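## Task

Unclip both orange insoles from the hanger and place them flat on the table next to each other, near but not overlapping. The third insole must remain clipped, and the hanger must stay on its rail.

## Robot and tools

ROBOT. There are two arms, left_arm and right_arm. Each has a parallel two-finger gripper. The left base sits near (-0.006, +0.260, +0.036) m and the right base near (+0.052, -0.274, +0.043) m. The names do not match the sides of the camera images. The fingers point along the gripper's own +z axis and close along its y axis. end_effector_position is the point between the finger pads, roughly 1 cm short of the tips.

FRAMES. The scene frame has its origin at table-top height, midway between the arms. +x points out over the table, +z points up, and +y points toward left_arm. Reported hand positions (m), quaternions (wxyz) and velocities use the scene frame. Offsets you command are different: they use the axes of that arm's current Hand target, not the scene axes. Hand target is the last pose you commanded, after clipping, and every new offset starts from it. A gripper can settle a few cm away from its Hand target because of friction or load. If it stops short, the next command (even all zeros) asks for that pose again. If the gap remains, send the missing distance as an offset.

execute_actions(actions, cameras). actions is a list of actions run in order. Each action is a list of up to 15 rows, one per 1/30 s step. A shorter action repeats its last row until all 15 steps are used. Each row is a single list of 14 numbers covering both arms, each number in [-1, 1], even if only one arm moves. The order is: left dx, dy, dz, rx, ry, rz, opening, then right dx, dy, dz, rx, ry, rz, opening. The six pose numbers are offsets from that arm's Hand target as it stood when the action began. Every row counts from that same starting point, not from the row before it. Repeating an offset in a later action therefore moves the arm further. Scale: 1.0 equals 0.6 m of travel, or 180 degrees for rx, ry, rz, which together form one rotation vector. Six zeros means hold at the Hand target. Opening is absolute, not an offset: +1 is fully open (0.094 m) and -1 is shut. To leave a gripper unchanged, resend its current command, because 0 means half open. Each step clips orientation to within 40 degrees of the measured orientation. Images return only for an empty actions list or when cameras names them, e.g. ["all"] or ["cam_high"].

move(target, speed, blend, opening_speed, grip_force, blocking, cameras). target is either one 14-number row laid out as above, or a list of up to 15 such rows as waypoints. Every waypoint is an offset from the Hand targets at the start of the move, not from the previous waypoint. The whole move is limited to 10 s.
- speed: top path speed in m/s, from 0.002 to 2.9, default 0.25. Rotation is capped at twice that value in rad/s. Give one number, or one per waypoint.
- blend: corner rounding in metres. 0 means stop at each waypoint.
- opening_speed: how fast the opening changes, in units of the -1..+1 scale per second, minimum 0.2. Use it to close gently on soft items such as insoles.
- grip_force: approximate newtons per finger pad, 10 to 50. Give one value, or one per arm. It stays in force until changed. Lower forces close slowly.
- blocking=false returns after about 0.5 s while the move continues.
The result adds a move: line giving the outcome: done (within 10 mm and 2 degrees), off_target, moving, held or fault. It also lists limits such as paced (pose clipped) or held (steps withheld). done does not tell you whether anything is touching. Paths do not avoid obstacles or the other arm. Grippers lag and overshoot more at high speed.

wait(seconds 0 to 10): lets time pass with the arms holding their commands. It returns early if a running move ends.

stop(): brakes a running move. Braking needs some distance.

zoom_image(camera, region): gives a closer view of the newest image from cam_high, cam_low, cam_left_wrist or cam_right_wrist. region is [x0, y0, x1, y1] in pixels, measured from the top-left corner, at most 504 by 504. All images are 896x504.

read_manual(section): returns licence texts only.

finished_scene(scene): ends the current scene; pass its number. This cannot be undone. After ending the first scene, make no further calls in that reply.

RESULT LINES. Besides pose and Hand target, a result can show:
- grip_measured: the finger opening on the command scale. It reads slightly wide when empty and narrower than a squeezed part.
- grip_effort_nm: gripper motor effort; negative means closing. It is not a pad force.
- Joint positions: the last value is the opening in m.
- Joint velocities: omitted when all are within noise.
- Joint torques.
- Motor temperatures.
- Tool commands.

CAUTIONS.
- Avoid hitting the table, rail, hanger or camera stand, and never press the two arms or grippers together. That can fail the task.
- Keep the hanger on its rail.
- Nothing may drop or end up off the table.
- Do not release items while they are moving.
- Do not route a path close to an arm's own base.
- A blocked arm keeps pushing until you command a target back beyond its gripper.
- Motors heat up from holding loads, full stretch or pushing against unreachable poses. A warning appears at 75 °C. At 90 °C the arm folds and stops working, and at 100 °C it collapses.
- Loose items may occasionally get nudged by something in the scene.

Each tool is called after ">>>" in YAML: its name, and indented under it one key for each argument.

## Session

>>> execute_actions:
  actions: []

>>> zoom_image:
  camera: "cam_high"
  region: [216, 60, 536, 340]

>>> zoom_image:
  camera: "cam_low"
  region: [300, 0, 660, 200]

Scene clock: 0.00 s.
left_arm: end_effector_position=(+0.2903, +0.2468, +0.1562) grip_measured=+1.000 grip_effort_nm=n/a end_effector_quat_wxyz=(+0.577, -0.064, +0.804, -0.131) | right_arm: end_effector_position=(+0.3329, -0.3139, +0.0961) grip_measured=+1.000 grip_effort_nm=n/a end_effector_quat_wxyz=(+0.470, +0.052, +0.880, -0.032)
Joint positions: left_arm=[0.079 0.777 0.095 0.369 0.22 -0.233 0.094] | right_arm=[-0.145 0.945 0.114 0.241 -0.031 -0.029 0.094]
Joint velocities: within noise
Joint torques (N m): no reading
Motor temperatures (°C): left_arm=[24 26 35 25 20 22 22] | right_arm=[24 28 35 30 23 22 26]
Heat: left arm: 35 °C; right arm: 35 °C.
Hand target: left_arm +0.2917, +0.2469, +0.1615; +0.582, -0.062, +0.800, -0.130 | right_arm +0.3363, -0.3143, +0.1023; +0.479, +0.051, +0.876, -0.032
Tool commands: left_gripper/opening=+1.0 right_gripper/opening=+1.0
camera_calibration:
cam_left_wrist: T_world_to_cam=[[-0.0131885, -0.964487, 0.2638, 0.209444], [-0.885053, -0.111509, -0.451937, 0.381622], [0.465304, -0.239438, -0.852151, 0.168839], [0, 0, 0, 1]] pos_world=[0.261956, 0.284987, 0.261094]
cam_right_wrist: T_world_to_cam=[[-0.0904794, -0.995814, 0.0129949, -0.277331], [-0.970732, 0.0852707, -0.224516, 0.394407], [0.222468, -0.0329287, -0.974384, 0.125143], [0, 0, 0, 1]] pos_world=[0.32993, -0.30568, 0.214092]

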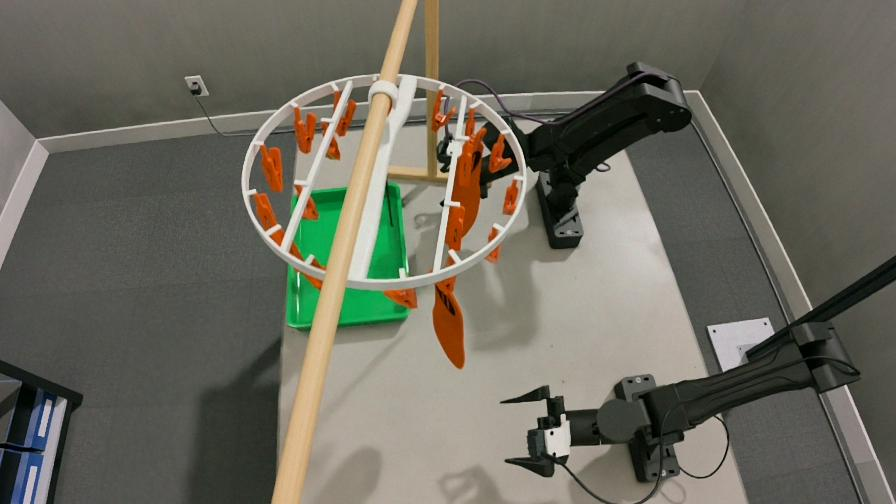

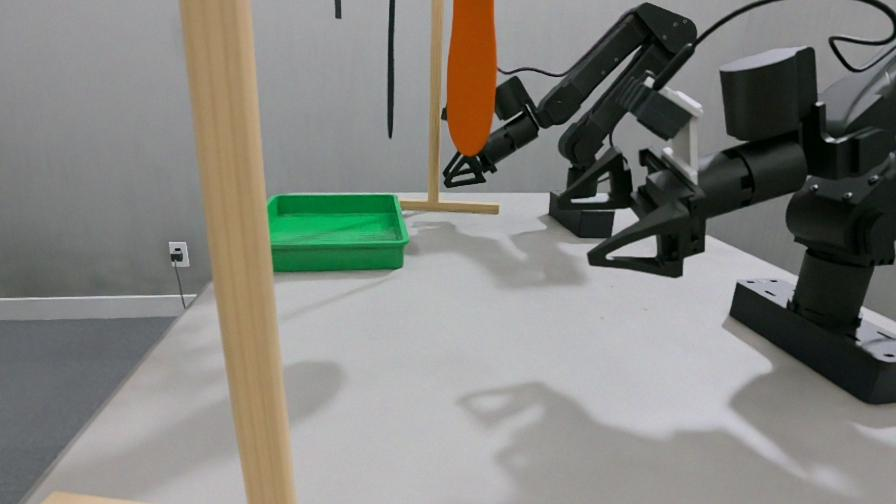

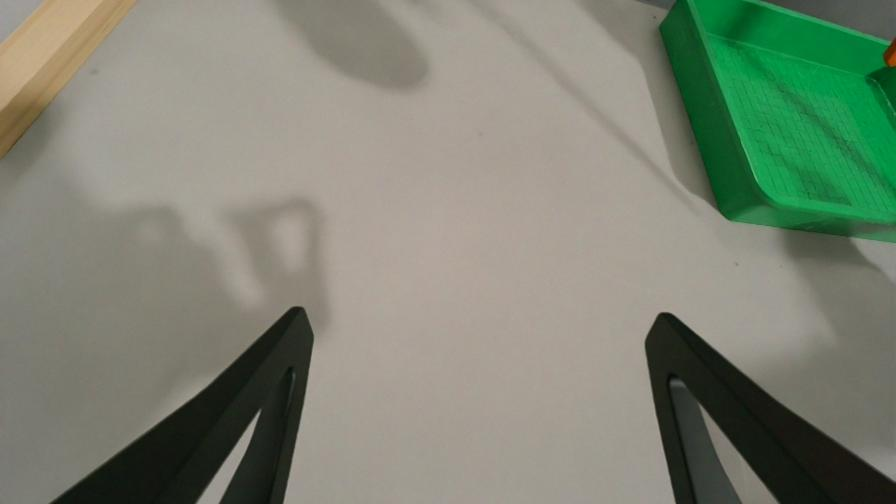

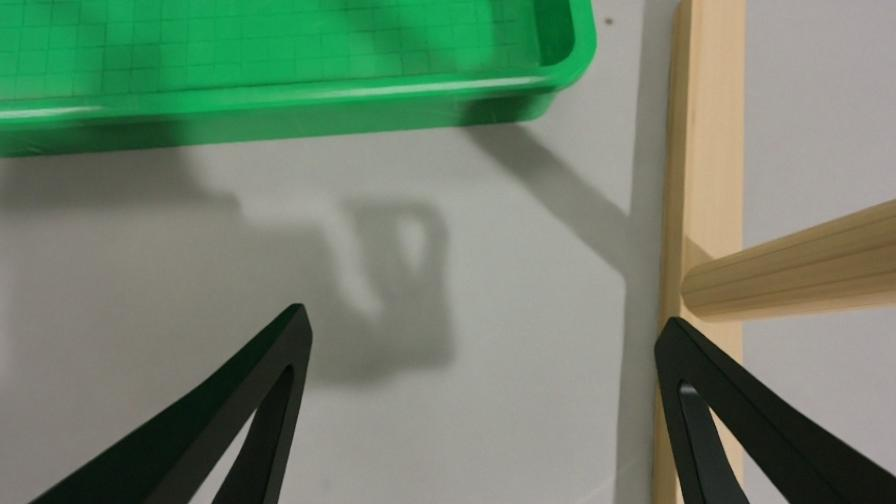

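Scaled by 1.575 from the camera's 896x504 image, which has a finer 1280x720 frame.

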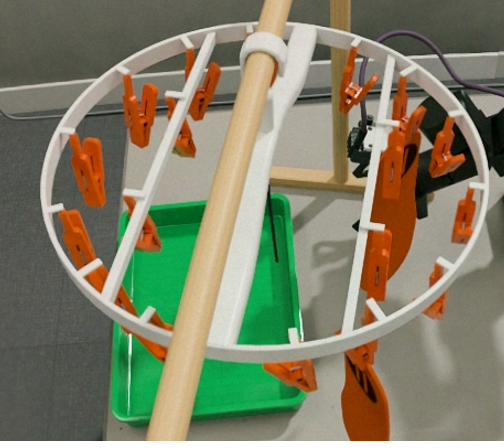

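Scaled by 1.400 from the camera's 896x504 image, which has a finer 1280x720 frame.

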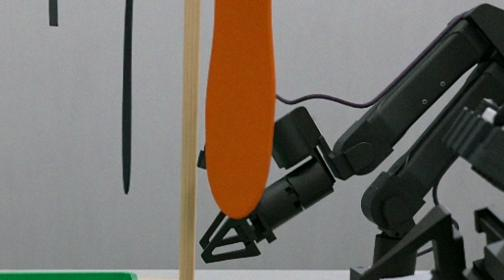

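>>> move:
  target: [-0.0875,-0.212,-0.143,-0.0308,-0.099,0.0871,1,-0.125,0.0745,-0.223,-0.254,-0.1715,-0.0722,1]
  speed: 0.35
  cameras: ["all"]

Scene clock: 5.30 s.
left_arm: end_effector_position=(+0.2208, +0.1508, +0.2667) grip_measured=+1.000 grip_effort_nm=0.00 end_effector_quat_wxyz=(+0.706, +0.001, +0.708, +0.001) | right_arm: end_effector_position=(+0.2721, -0.2588, +0.2282) grip_measured=+1.000 grip_effort_nm=0.00 end_effector_quat_wxyz=(+0.666, -0.227, +0.672, +0.234)
Joint positions: left_arm=[-1.181 0.567 0.213 0.346 -1.173 -0.005 0.094] | right_arm=[-0.879 0.696 0.162 0.11 -1.559 -0.412 0.094]
Joint torques (N m): left_arm=[-0.77 0.94 7.8 1.8 -0.05 0.05] | right_arm=[-0.65 0.1 10.22 1.06 -0.45 0.12]
Heat: left arm: 36 °C; right arm: 35 °C.
Hand target: left_arm +0.2201, +0.1499, +0.2700; +0.708, +0.000, +0.707, -0.001 | right_arm +0.2701, -0.2603, +0.2374; +0.664, -0.242, +0.665, +0.242
Off the commanded pose: left_arm 0.003 m, 0 deg | right_arm 0.010 m, 2 deg.
joint sent to its limit (right arm) — joint 5 (wrist yaw), lower limit. The joint targets still meet the commanded pose.
move: done
camera_calibration:
cam_left_wrist: T_world_to_cam=[[0.0394847, -0.999144, -0.0123611, 0.153964], [-0.686734, -0.0181484, -0.726683, 0.374756], [0.725836, 0.0371817, -0.686862, 0.128974], [0, 0, 0, 1]] pos_world=[0.157664, 0.155838, 0.36282]
cam_right_wrist: T_world_to_cam=[[0.632858, -0.774208, 0.00960703, -0.36838], [-0.528996, -0.441409, -0.72479, 0.217881], [0.565379, 0.453607, -0.688903, 0.236581], [0, 0, 0, 1]] pos_world=[0.214632, -0.296343, 0.324438]

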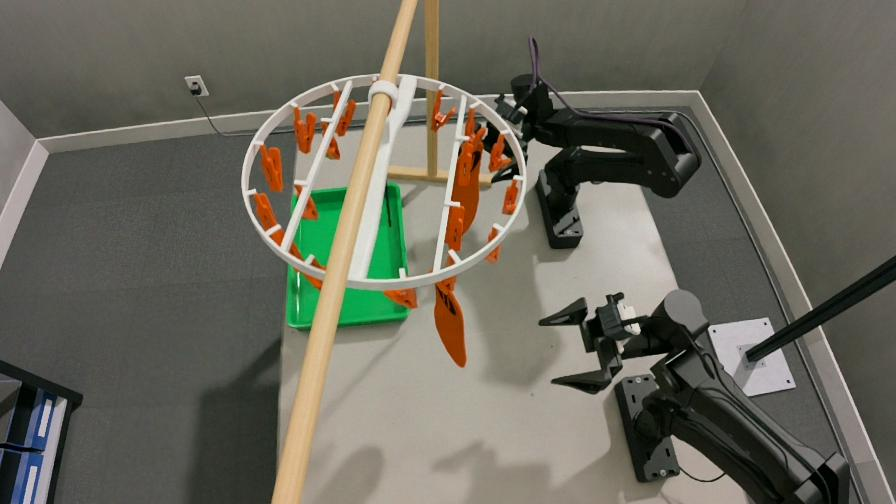

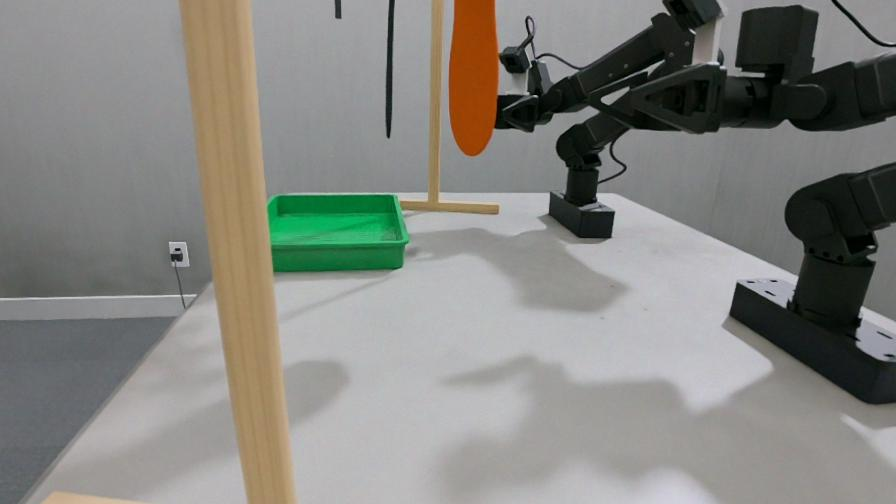

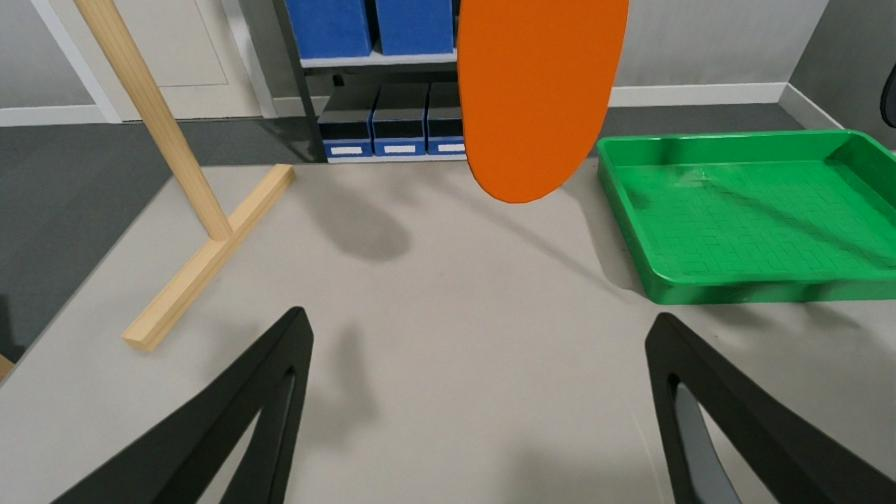

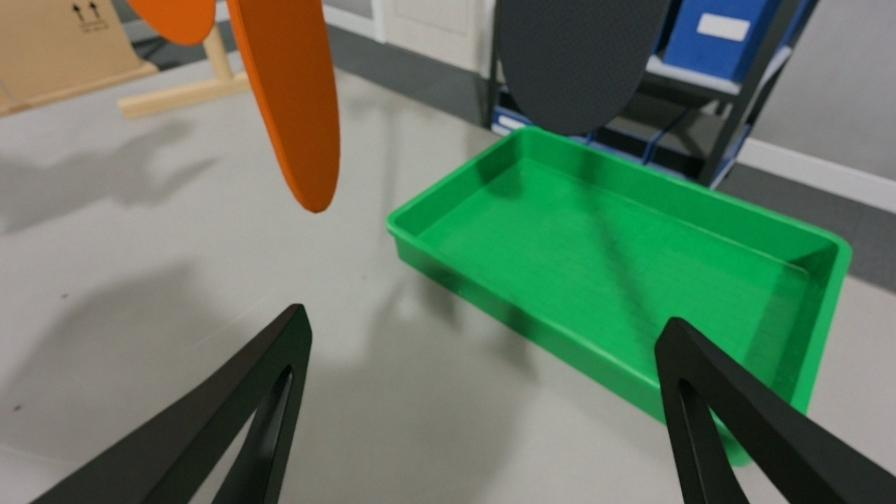

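>>> zoom_image:
  camera: "cam_left_wrist"
  region: [430, 0, 660, 215]

>>> zoom_image:
  camera: "cam_high"
  region: [410, 80, 550, 380]

Scaled by 2.191 from the camera's 896x504 image, which has a finer 1280x720 frame.

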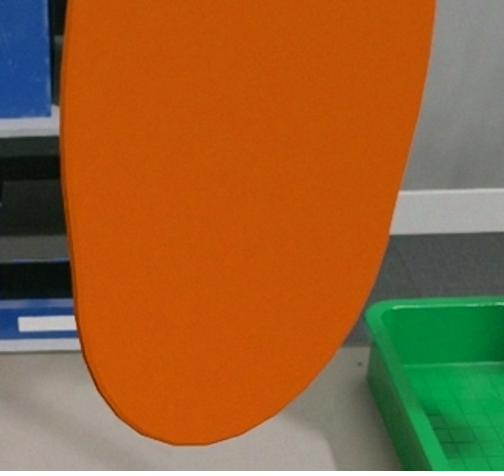

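Scaled by 1.680 from the camera's 896x504 image, which has a finer 1280x720 frame.

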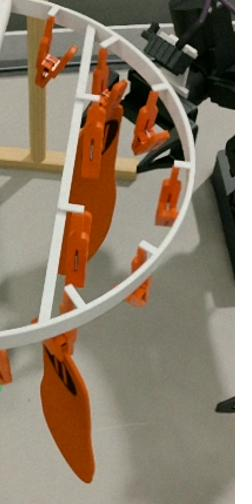

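>>> move:
  target: [-0.017,0.158,0.16,0.372,0,0,1,0,0,0,0,0,0,1]
  speed: 0.3
  cameras: ["cam_left_wrist"]

Scene clock: 11.23 s.
left_arm: end_effector_position=(+0.3140, +0.2407, +0.2762) grip_measured=+1.000 grip_effort_nm=0.00 end_effector_quat_wxyz=(+0.612, +0.346, +0.617, -0.355) | right_arm: end_effector_position=(+0.2721, -0.2588, +0.2282) grip_measured=+1.000 grip_effort_nm=0.00 end_effector_quat_wxyz=(+0.665, -0.226, +0.672, +0.234)
Joint positions: left_arm=[0.528 1.41 0.654 0.547 1.571 0.194 0.094] | right_arm=[-0.879 0.696 0.162 0.11 -1.559 -0.412 0.094]
Joint torques (N m): left_arm=[0.49 -3.44 8.05 1.48 0.24 0.05] | right_arm=[-0.64 0.12 10.21 1.07 -0.46 0.12]
Heat: left arm: 37 °C; right arm: 36 °C.
Hand target: left_arm +0.3162, +0.2446, +0.2803; +0.590, +0.391, +0.589, -0.390 | right_arm +0.2701, -0.2603, +0.2374; +0.664, -0.242, +0.665, +0.242
Off the commanded pose: left_arm 0.006 m, 8 deg | right_arm 0.010 m, 2 deg.
joint sent to its limit (left arm) — joint 5 (wrist yaw), upper limit. The joint targets are off in orientation, not in position.
joint sent to its limit (right arm) — joint 5 (wrist yaw), lower limit. The joint targets still meet the commanded pose.
move: off_target (left_arm)
camera_calibration:
cam_left_wrist: T_world_to_cam=[[-0.839381, -0.543514, 0.0056674, 0.40164], [-0.3758, 0.572774, -0.728495, 0.207958], [0.392701, -0.613614, -0.685028, 0.325245], [0, 0, 0, 1]] pos_world=[0.287555, 0.298759, 0.372022]
Images, in order (width x height): cam_left_wrist 896x504.

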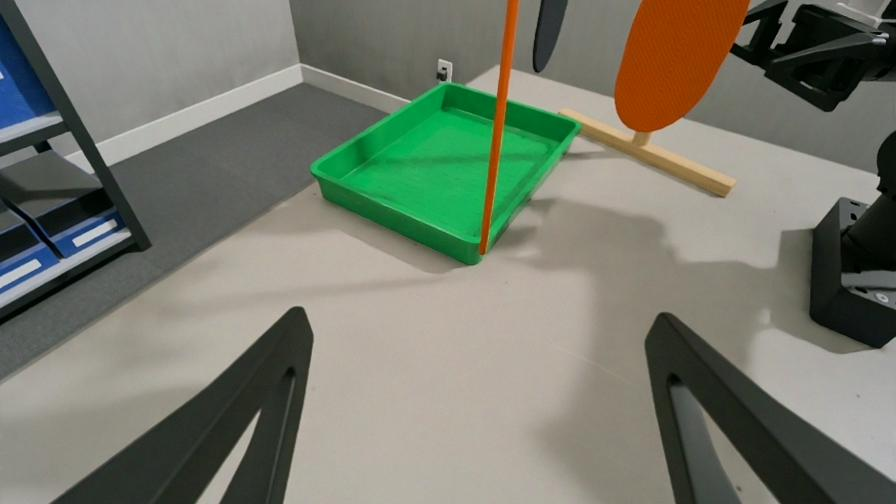

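>>> move:
  target:
    - [0,0.0045,0.173,-0.033,0,0,1,0,0,0,0,0,0,1]
    - [0,0.0045,0.173,-0.033,0,0,-1,0,0,0,0,0,0,1]
  speed: 0.15
  opening_speed: 1
  cameras: ["cam_left_wrist","cam_low"]

Scene clock: 15.63 s.
left_arm: end_effector_position=(+0.3538, +0.1507, +0.2758) grip_measured=-0.937 grip_effort_nm=-1.02 end_effector_quat_wxyz=(+0.606, +0.357, +0.612, -0.361) | right_arm: end_effector_position=(+0.2721, -0.2588, +0.2282) grip_measured=+1.000 grip_effort_nm=0.00 end_effector_quat_wxyz=(+0.665, -0.226, +0.672, +0.234)
Joint positions: left_arm=[0.167 1.484 0.654 0.818 1.24 0.003 0.003] | right_arm=[-0.879 0.696 0.162 0.11 -1.559 -0.412 0.094]
Joint torques (N m): left_arm=[-0.55 -4.01 8.14 1.77 0.01 -0.05] | right_arm=[-0.65 0.09 10.21 1.06 -0.46 0.12]
Heat: left arm: 37 °C; right arm: 36 °C.
Hand target: left_arm +0.3593, +0.1502, +0.2804; +0.610, +0.359, +0.609, -0.359 | right_arm +0.2701, -0.2603, +0.2374; +0.664, -0.242, +0.665, +0.242
Off the commanded pose: left_arm 0.007 m, 1 deg | right_arm 0.010 m, 2 deg.
joint sent to its limit (right arm) — joint 5 (wrist yaw), lower limit. The joint targets still meet the commanded pose.
move: done
camera_calibration:
cam_left_wrist: T_world_to_cam=[[-0.854998, -0.518631, -0.00092051, 0.389658], [-0.356177, 0.588469, -0.725839, 0.264179], [0.376984, -0.620263, -0.687864, 0.26155], [0, 0, 0, 1]] pos_world=[0.328651, 0.208857, 0.372021]
Images, in order (width x height): cam_low 896x504, cam_left_wrist 896x504.

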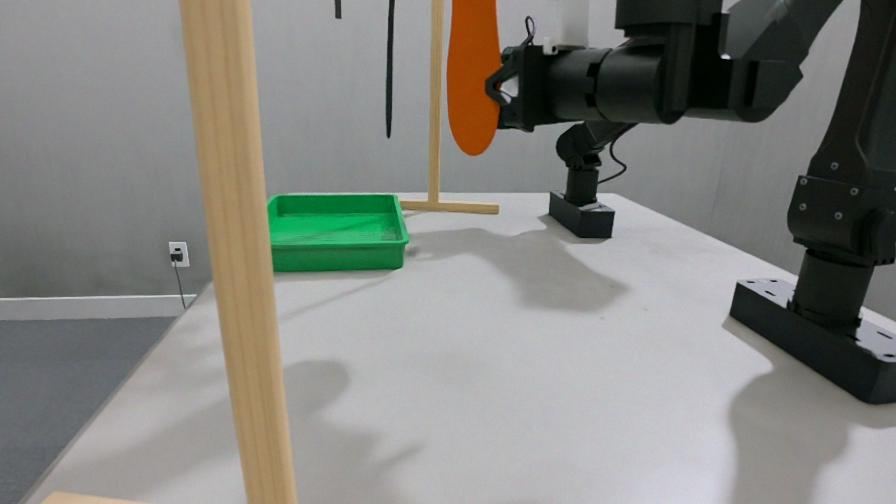

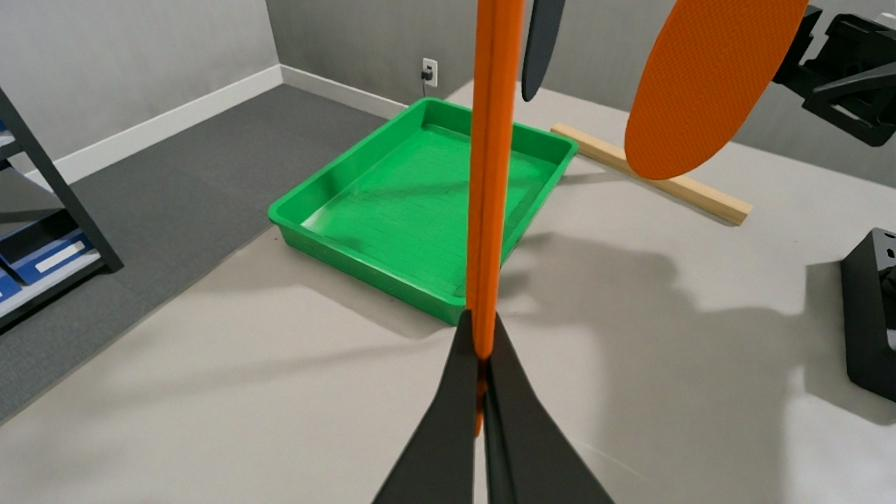

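>>> move:
  target: [0.2,0,0,0,0,0,-1,0,0,0,0,0,0,1]
  speed: 0.12
  cameras: ["cam_low","cam_right_wrist"]

Scene clock: 17.93 s.
left_arm: end_effector_position=(+0.3601, +0.1499, +0.1672) grip_measured=-0.938 grip_effort_nm=-1.03 end_effector_quat_wxyz=(+0.615, +0.367, +0.602, -0.354) | right_arm: end_effector_position=(+0.2721, -0.2588, +0.2282) grip_measured=+1.000 grip_effort_nm=0.00 end_effector_quat_wxyz=(+0.665, -0.226, +0.672, +0.234)
Joint positions: left_arm=[0.161 1.961 0.528 1.454 1.238 0.005 0.003] | right_arm=[-0.879 0.696 0.162 0.11 -1.559 -0.412 0.094]
Joint torques (N m): left_arm=[-0.02 -5.3 3.03 1.75 -0.01 -0.06] | right_arm=[-0.65 0.09 10.21 1.06 -0.46 0.12]
Heat: left arm: 37 °C; right arm: 36 °C.
Hand target: left_arm +0.3593, +0.1501, +0.1604; +0.609, +0.359, +0.609, -0.359 | right_arm +0.2702, -0.2603, +0.2374; +0.664, -0.242, +0.665, +0.242
Off the commanded pose: left_arm 0.007 m, 1 deg | right_arm 0.010 m, 2 deg.
joint sent to its limit (right arm) — joint 5 (wrist yaw), lower limit. The joint targets still meet the commanded pose.
move: done
camera_calibration:
cam_right_wrist: T_world_to_cam=[[0.632846, -0.774227, 0.00885278, -0.368216], [-0.529308, -0.44094, -0.724848, 0.218061], [0.565101, 0.454032, -0.688852, 0.236795], [0, 0, 0, 1]] pos_world=[0.214633, -0.296443, 0.324438]
Images, in order (width x height): cam_low 896x504, cam_right_wrist 896x504.

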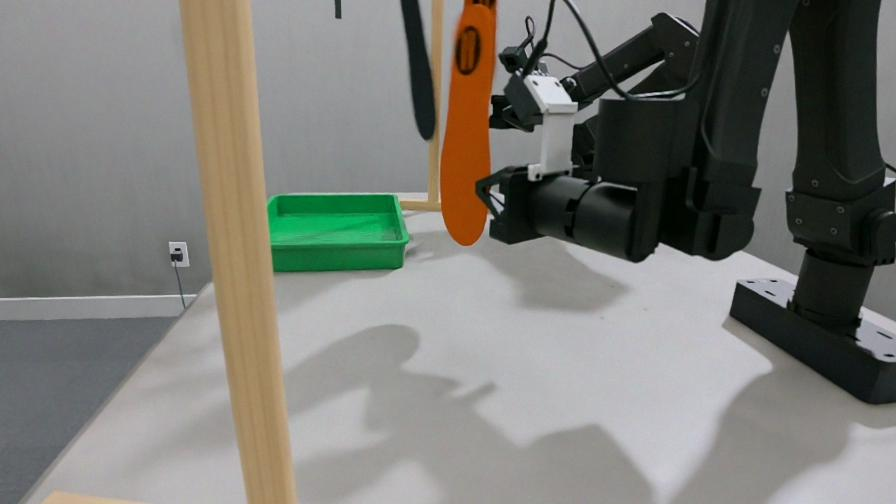

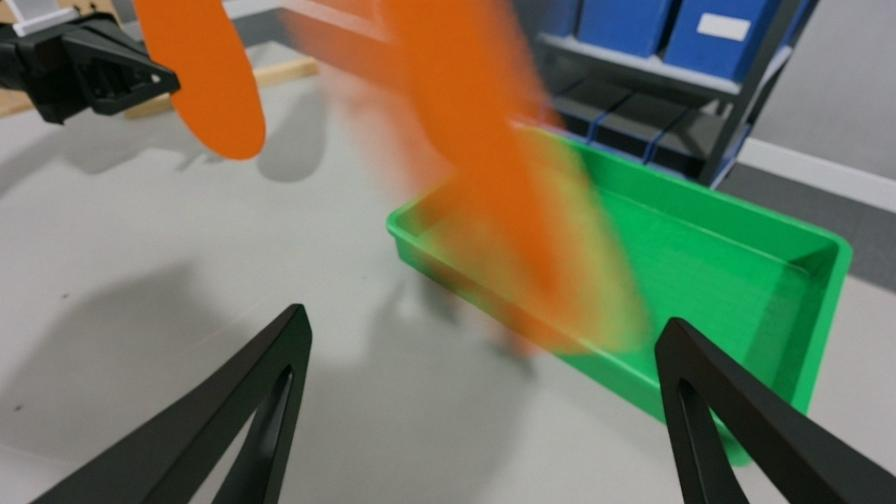

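>>> move:
  target:
    - [0.05,-0.011,-0.0635,-0.1567,0.3467,0.3713,-1,0,0,0,0,0,0,1]
    - [0.19,-0.011,-0.0635,-0.1567,0.3467,0.3713,-1,0,0,0,0,0,0,1]
    - [0.224,-0.011,-0.0635,-0.1567,0.3467,0.3713,-1,0,0,0,0,0,0,1]
  speed: [0.3,0.15,0.06]
  blend: [0.01,0.005,0]
  cameras: ["cam_low","cam_right_wrist","cam_high"]

>>> zoom_image:
  camera: "cam_low"
  region: [400, 200, 652, 360]

Scene clock: 23.40 s.
left_arm: end_effector_position=(+0.3386, +0.1807, +0.0308) grip_measured=-0.938 grip_effort_nm=-1.03 end_effector_quat_wxyz=(+0.384, +0.593, +0.595, +0.384) | right_arm: end_effector_position=(+0.2721, -0.2588, +0.2282) grip_measured=+1.000 grip_effort_nm=0.00 end_effector_quat_wxyz=(+0.665, -0.226, +0.672, +0.234)
Joint positions: left_arm=[-0.426 2.058 0.208 1.391 -0.381 1.387 0.003] | right_arm=[-0.879 0.696 0.162 0.11 -1.559 -0.412 0.094]
Joint torques (N m): left_arm=[-0.66 -4.22 1.09 2.16 -0.09 -0.04] | right_arm=[-0.64 0.1 10.21 1.07 -0.46 0.12]
Heat: left arm: 37 °C; right arm: 36 °C.
Hand target: left_arm +0.3353, +0.1802, +0.0259; +0.379, +0.597, +0.595, +0.381 | right_arm +0.2702, -0.2603, +0.2374; +0.664, -0.242, +0.665, +0.242
Off the commanded pose: left_arm 0.006 m, 1 deg | right_arm 0.010 m, 2 deg.
joint sent to its limit (right arm) — joint 5 (wrist yaw), lower limit. The joint targets still meet the commanded pose.
move: done
camera_calibration:
cam_right_wrist: T_world_to_cam=[[0.632846, -0.774227, 0.00885278, -0.368216], [-0.529308, -0.44094, -0.724848, 0.218061], [0.565101, 0.454032, -0.688852, 0.236795], [0, 0, 0, 1]] pos_world=[0.214633, -0.296443, 0.324438]
Images, in order (width x height): cam_high 896x504, cam_low 896x504, cam_right_wrist 896x504.

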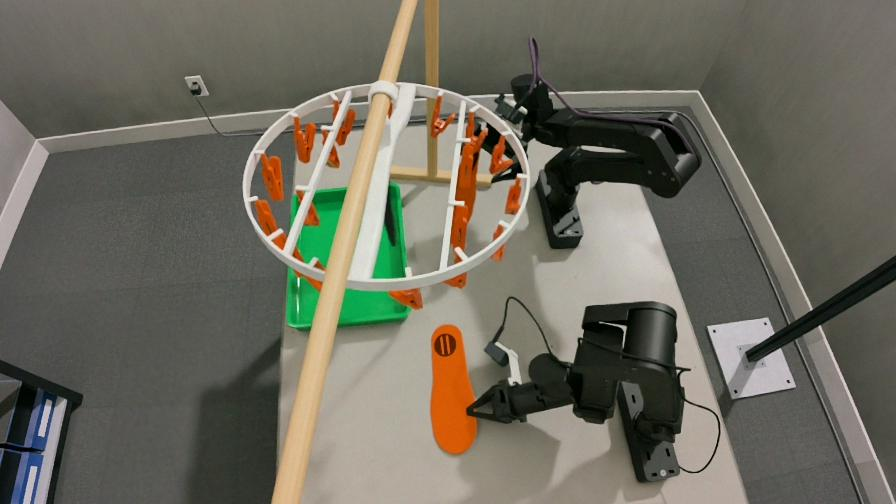

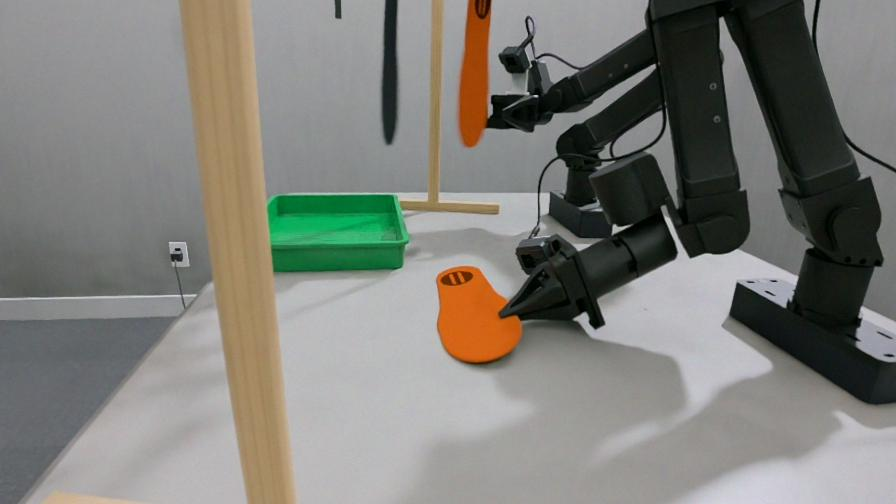

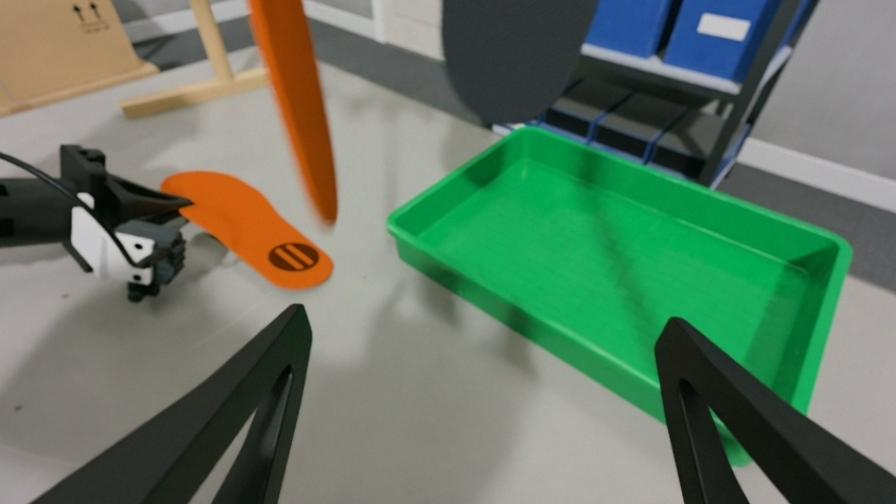

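Scaled by 2.000 from the camera's 896x504 image, which has a finer 1280x720 frame.

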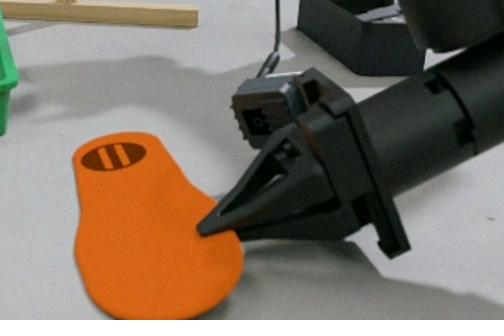

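>>> move:
  target:
    - [0,0,0,0,0,0,0.1,0,0,0,0,0,0,1]
    - [0,-0.0555,-0.119,0,0,0,0.1,0,0,0,0,0,0,1]
    - [0,0.097,-0.266,0,0,0,0.1,0,0,0,0,0,0,1]
    - [0.117,0.39,-0.385,0,0,0,0.1,0,0,0,0,0,0,1]
  speed: [0.15,0.15,0.2,0.3]
  blend: [0,0.005,0.03,0]
  opening_speed: 0.6
  cameras: ["cam_right_wrist","cam_high","cam_low"]

Scene clock: 29.83 s.
left_arm: end_effector_position=(+0.2260, +0.2492, +0.3274) grip_measured=+0.097 grip_effort_nm=0.14 end_effector_quat_wxyz=(+0.373, +0.600, +0.596, +0.381) | right_arm: end_effector_position=(+0.2721, -0.2588, +0.2282) grip_measured=+1.000 grip_effort_nm=0.00 end_effector_quat_wxyz=(+0.665, -0.226, +0.672, +0.234)
Joint positions: left_arm=[-0.185 0.566 0.913 -0.8 -0.166 1.504 0.052] | right_arm=[-0.879 0.696 0.162 0.11 -1.559 -0.412 0.094]
Joint torques (N m): left_arm=[0.62 1.91 8.51 1.96 0.09 -0.02] | right_arm=[-0.65 0.1 10.21 1.06 -0.46 0.12]
Heat: left arm: 37 °C; right arm: 37 °C.
Hand target: left_arm +0.2245, +0.2494, +0.3358; +0.379, +0.597, +0.596, +0.381 | right_arm +0.2702, -0.2603, +0.2374; +0.664, -0.242, +0.665, +0.242
Off the commanded pose: left_arm 0.008 m, 1 deg | right_arm 0.010 m, 2 deg.
joint sent to its limit (right arm) — joint 5 (wrist yaw), lower limit. The joint targets still meet the commanded pose.
move: done
camera_calibration:
cam_right_wrist: T_world_to_cam=[[0.632846, -0.774227, 0.00885278, -0.368216], [-0.529308, -0.44094, -0.724848, 0.218061], [0.565101, 0.454032, -0.688852, 0.236795], [0, 0, 0, 1]] pos_world=[0.214633, -0.296443, 0.324438]
Images, in order (width x height): cam_high 896x504, cam_low 896x504, cam_right_wrist 896x504.

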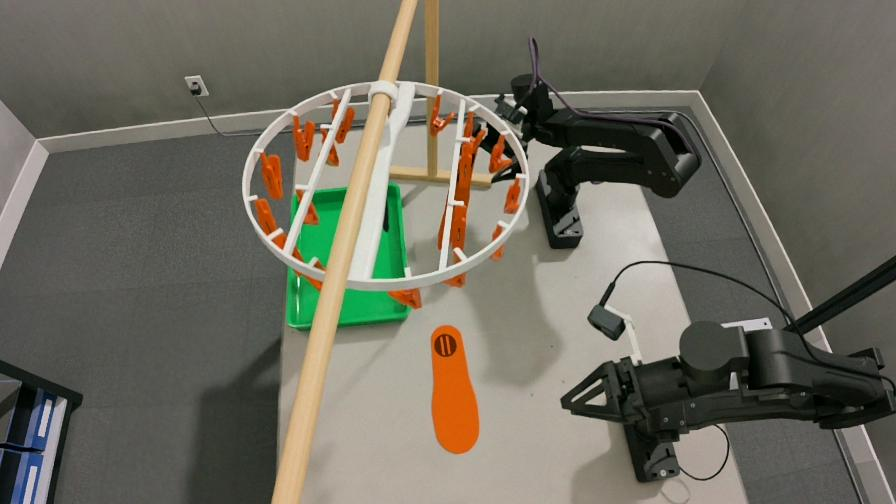

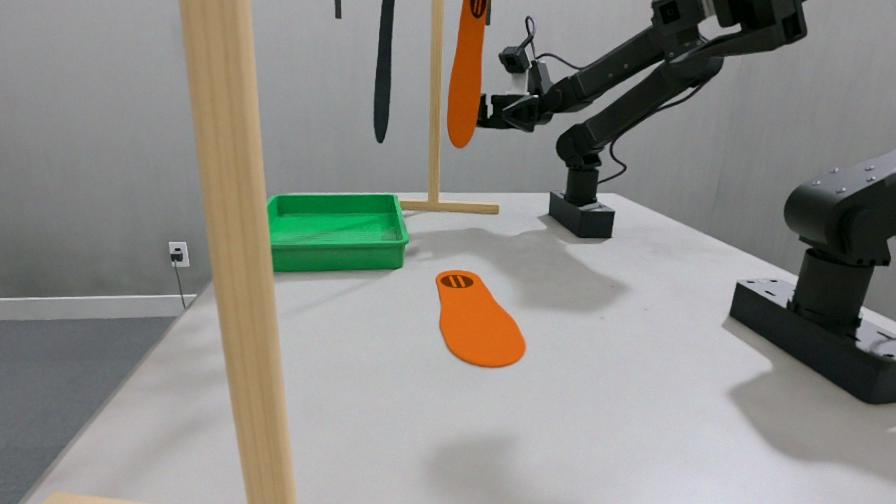

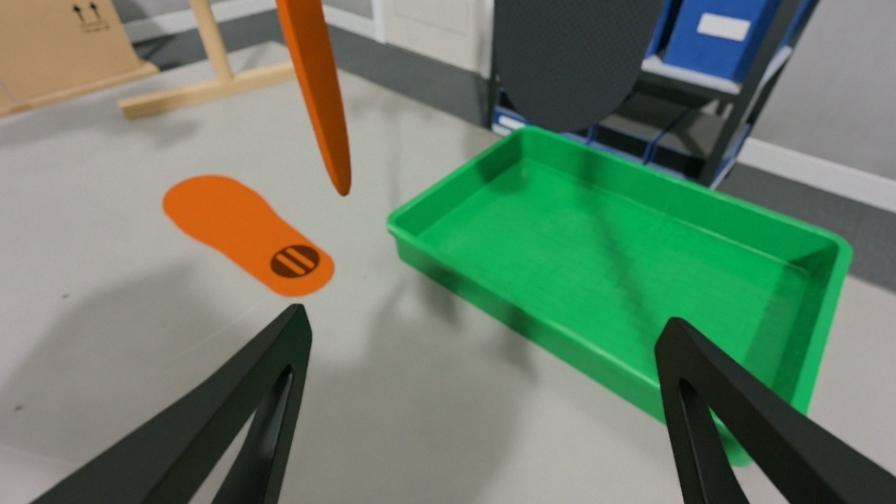

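>>> move:
  target:
    - [0,0,0,0,0,0,0.1,0.162,0,0,0,0,0,1]
    - [0,0,0,0,0,0,0.1,0.162,0.083,0.135,-0.0556,0,0,1]
  speed: 0.25
  blend: [0.02,0]
  cameras: ["cam_right_wrist","cam_low"]

Scene clock: 35.50 s.
left_arm: end_effector_position=(+0.2259, +0.2490, +0.3274) grip_measured=+0.097 grip_effort_nm=0.15 end_effector_quat_wxyz=(+0.373, +0.601, +0.596, +0.380) | right_arm: end_effector_position=(+0.3049, -0.1713, +0.1418) grip_measured=+1.000 grip_effort_nm=0.00 end_effector_quat_wxyz=(+0.603, -0.344, +0.651, +0.306)
Joint positions: left_arm=[-0.185 0.566 0.913 -0.8 -0.165 1.504 0.052] | right_arm=[-0.274 1.679 0.021 1.398 -1.237 -0.262 0.094]
Joint torques (N m): left_arm=[0.69 1.8 8.5 2 0.07 -0.02] | right_arm=[-0.43 -2.67 1.61 1.48 -0.3 0.13]
Heat: left arm: 38 °C; right arm: 36 °C.
Hand target: left_arm +0.2245, +0.2494, +0.3358; +0.379, +0.597, +0.596, +0.381 | right_arm +0.3001, -0.1701, +0.1401; +0.640, -0.299, +0.641, +0.299
Off the commanded pose: left_arm 0.009 m, 1 deg | right_arm 0.005 m, 7 deg.
joint sent to its limit (right arm) — joint 3 (elbow), lower limit, where the elbow is as bent as it goes. The joint targets are off in orientation, not in position.
move: off_target (right_arm)
camera_calibration:
cam_right_wrist: T_world_to_cam=[[0.830203, -0.556279, 0.0363039, -0.347269], [-0.394455, -0.632215, -0.666866, 0.129344], [0.393915, 0.539313, -0.744293, 0.193648], [0, 0, 0, 1]] pos_world=[0.263043, -0.215842, 0.242994]
Images, in order (width x height): cam_low 896x504, cam_right_wrist 896x504.

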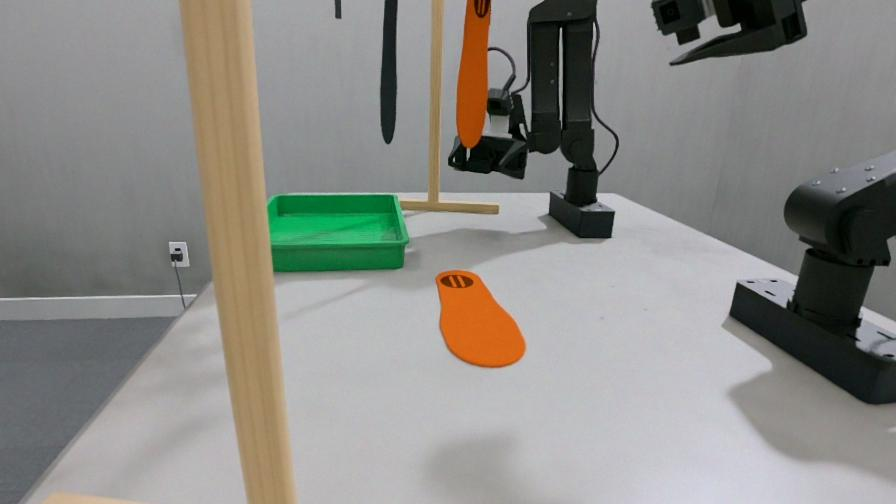

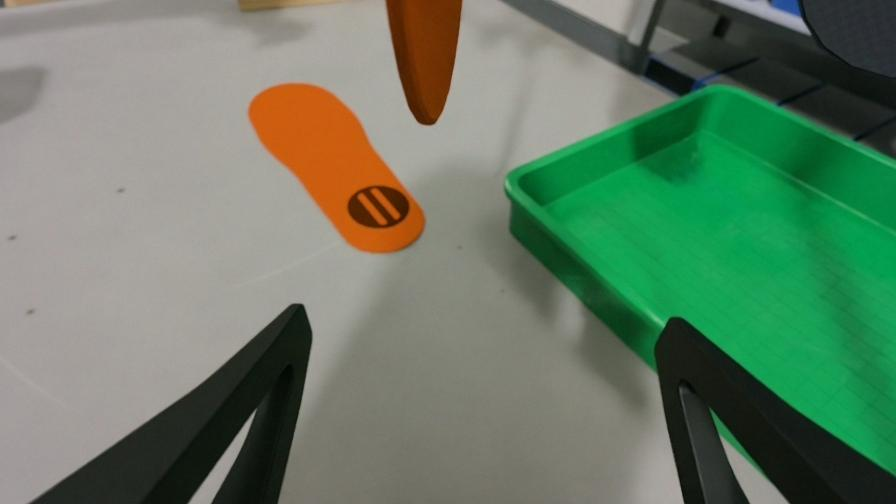

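>>> move:
  target:
    - [0,0,0,0,0,0,0.1,0,0.022,0.02,0,0,0,1]
    - [0,0,0,0,0,0,0.1,-0.208,0.022,0.02,0,0,0,1]
  speed: 0.15
  blend: [0.005,0]
  cameras: ["cam_right_wrist","cam_low"]

Scene clock: 39.80 s.
left_arm: end_effector_position=(+0.2259, +0.2490, +0.3274) grip_measured=+0.097 grip_effort_nm=0.15 end_effector_quat_wxyz=(+0.373, +0.601, +0.596, +0.380) | right_arm: end_effector_position=(+0.2954, -0.1533, +0.2500) grip_measured=+1.000 grip_effort_nm=0.00 end_effector_quat_wxyz=(+0.630, -0.289, +0.652, +0.309)
Joint positions: left_arm=[-0.185 0.566 0.913 -0.8 -0.165 1.504 0.052] | right_arm=[-0.123 0.695 0.15 0.514 -1.014 0.012 0.094]
Joint torques (N m): left_arm=[0.58 1.89 8.62 2 0.05 -0.02] | right_arm=[0.79 -0.36 11.97 1.32 0.08 -0.11]
Heat: left arm: 38 °C; right arm: 36 °C.
Hand target: left_arm +0.2245, +0.2494, +0.3358; +0.379, +0.597, +0.596, +0.381 | right_arm +0.2978, -0.1523, +0.2649; +0.640, -0.299, +0.641, +0.299
Off the commanded pose: left_arm 0.009 m, 1 deg | right_arm 0.015 m, 2 deg.
move: off_target (right_arm)
camera_calibration:
cam_right_wrist: T_world_to_cam=[[0.779914, -0.625669, -0.0165099, -0.315813], [-0.445315, -0.536175, -0.717084, 0.251385], [0.439806, 0.566616, -0.696791, 0.24701], [0, 0, 0, 1]] pos_world=[0.249616, -0.202767, 0.347165]
Images, in order (width x height): cam_low 896x504, cam_right_wrist 896x504.

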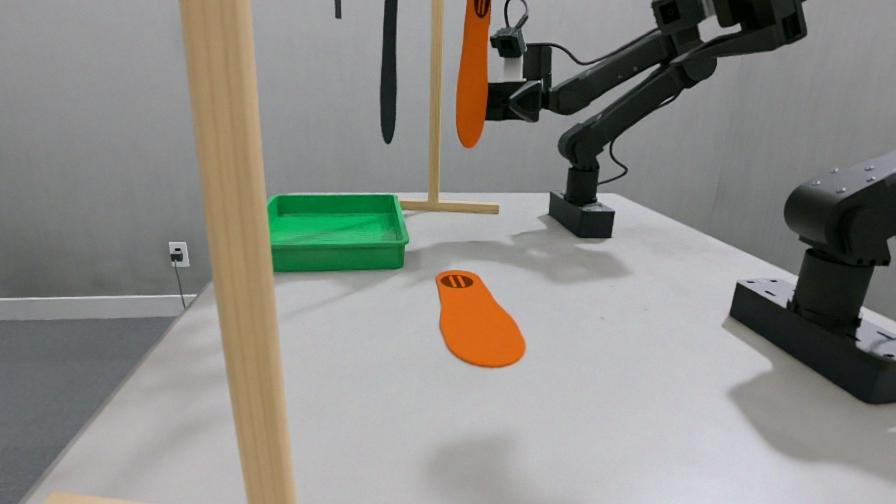

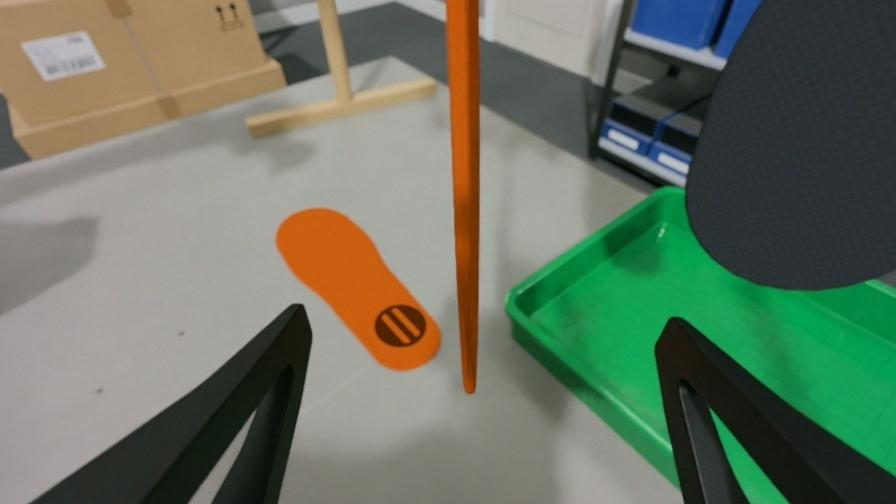

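>>> move:
  target:
    - [0,0,0,0,0,0,0.1,-0.015,0.006,0.036,0,0,0,1]
    - [0,0,0,0,0,0,0.1,-0.015,0.006,0.036,0,0,0,-1]
  speed: 0.12
  opening_speed: 1
  cameras: ["cam_right_wrist","cam_low"]

Scene clock: 43.57 s.
left_arm: end_effector_position=(+0.2259, +0.2490, +0.3274) grip_measured=+0.097 grip_effort_nm=0.15 end_effector_quat_wxyz=(+0.373, +0.601, +0.596, +0.380) | right_arm: end_effector_position=(+0.3052, -0.1348, +0.2575) grip_measured=-0.953 grip_effort_nm=-1.02 end_effector_quat_wxyz=(+0.627, -0.290, +0.654, +0.308)
Joint positions: left_arm=[-0.185 0.566 0.913 -0.8 -0.165 1.504 0.052] | right_arm=[0.021 0.747 0.198 0.511 -0.869 0.01 0.002]
Joint torques (N m): left_arm=[0.5 1.94 8.4 2.02 0.06 -0.03] | right_arm=[0.69 0.14 12.08 1.55 0.06 -0.1]
Motor temperatures (°C): left_arm=[24 26 38 30 20 22 22] | right_arm=[24 27 36 32 23 22 26]
Heat: left arm: 38 °C; right arm: 36 °C.
Hand target: left_arm +0.2245, +0.2494, +0.3358; +0.379, +0.597, +0.596, +0.381 | right_arm +0.3089, -0.1335, +0.2738; +0.640, -0.299, +0.641, +0.299
Off the commanded pose: left_arm 0.009 m, 1 deg | right_arm 0.017 m, 3 deg.
move: off_target (right_arm); target 2's new opening was sent with right_arm's hand 0.017 m and 3 deg from that target
camera_calibration:
cam_right_wrist: T_world_to_cam=[[0.779687, -0.625919, -0.0176966, -0.311545], [-0.449657, -0.540009, -0.711477, 0.270503], [0.43577, 0.562687, -0.702487, 0.239631], [0, 0, 0, 1]] pos_world=[0.260118, -0.183765, 0.355281]
Images, in order (width x height): cam_low 896x504, cam_right_wrist 896x504.

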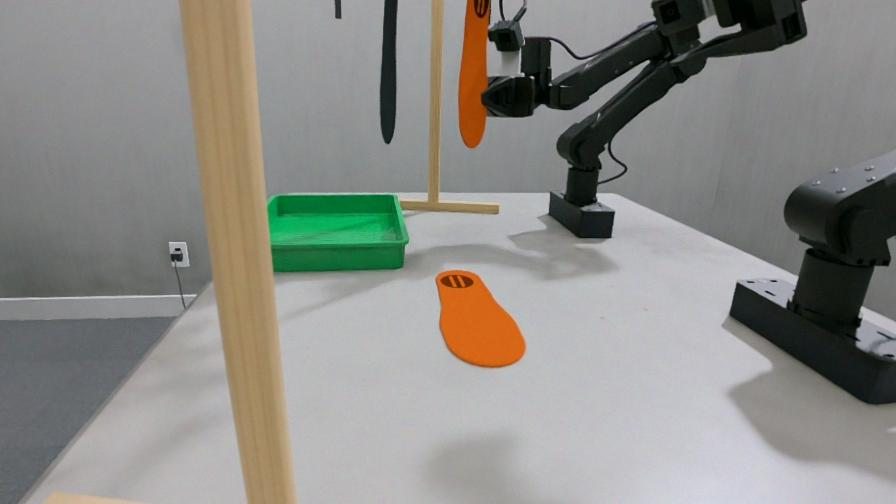

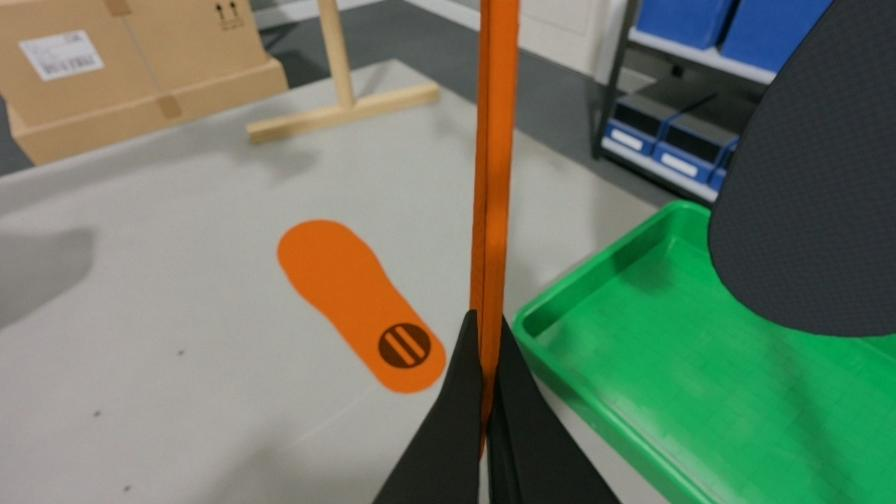

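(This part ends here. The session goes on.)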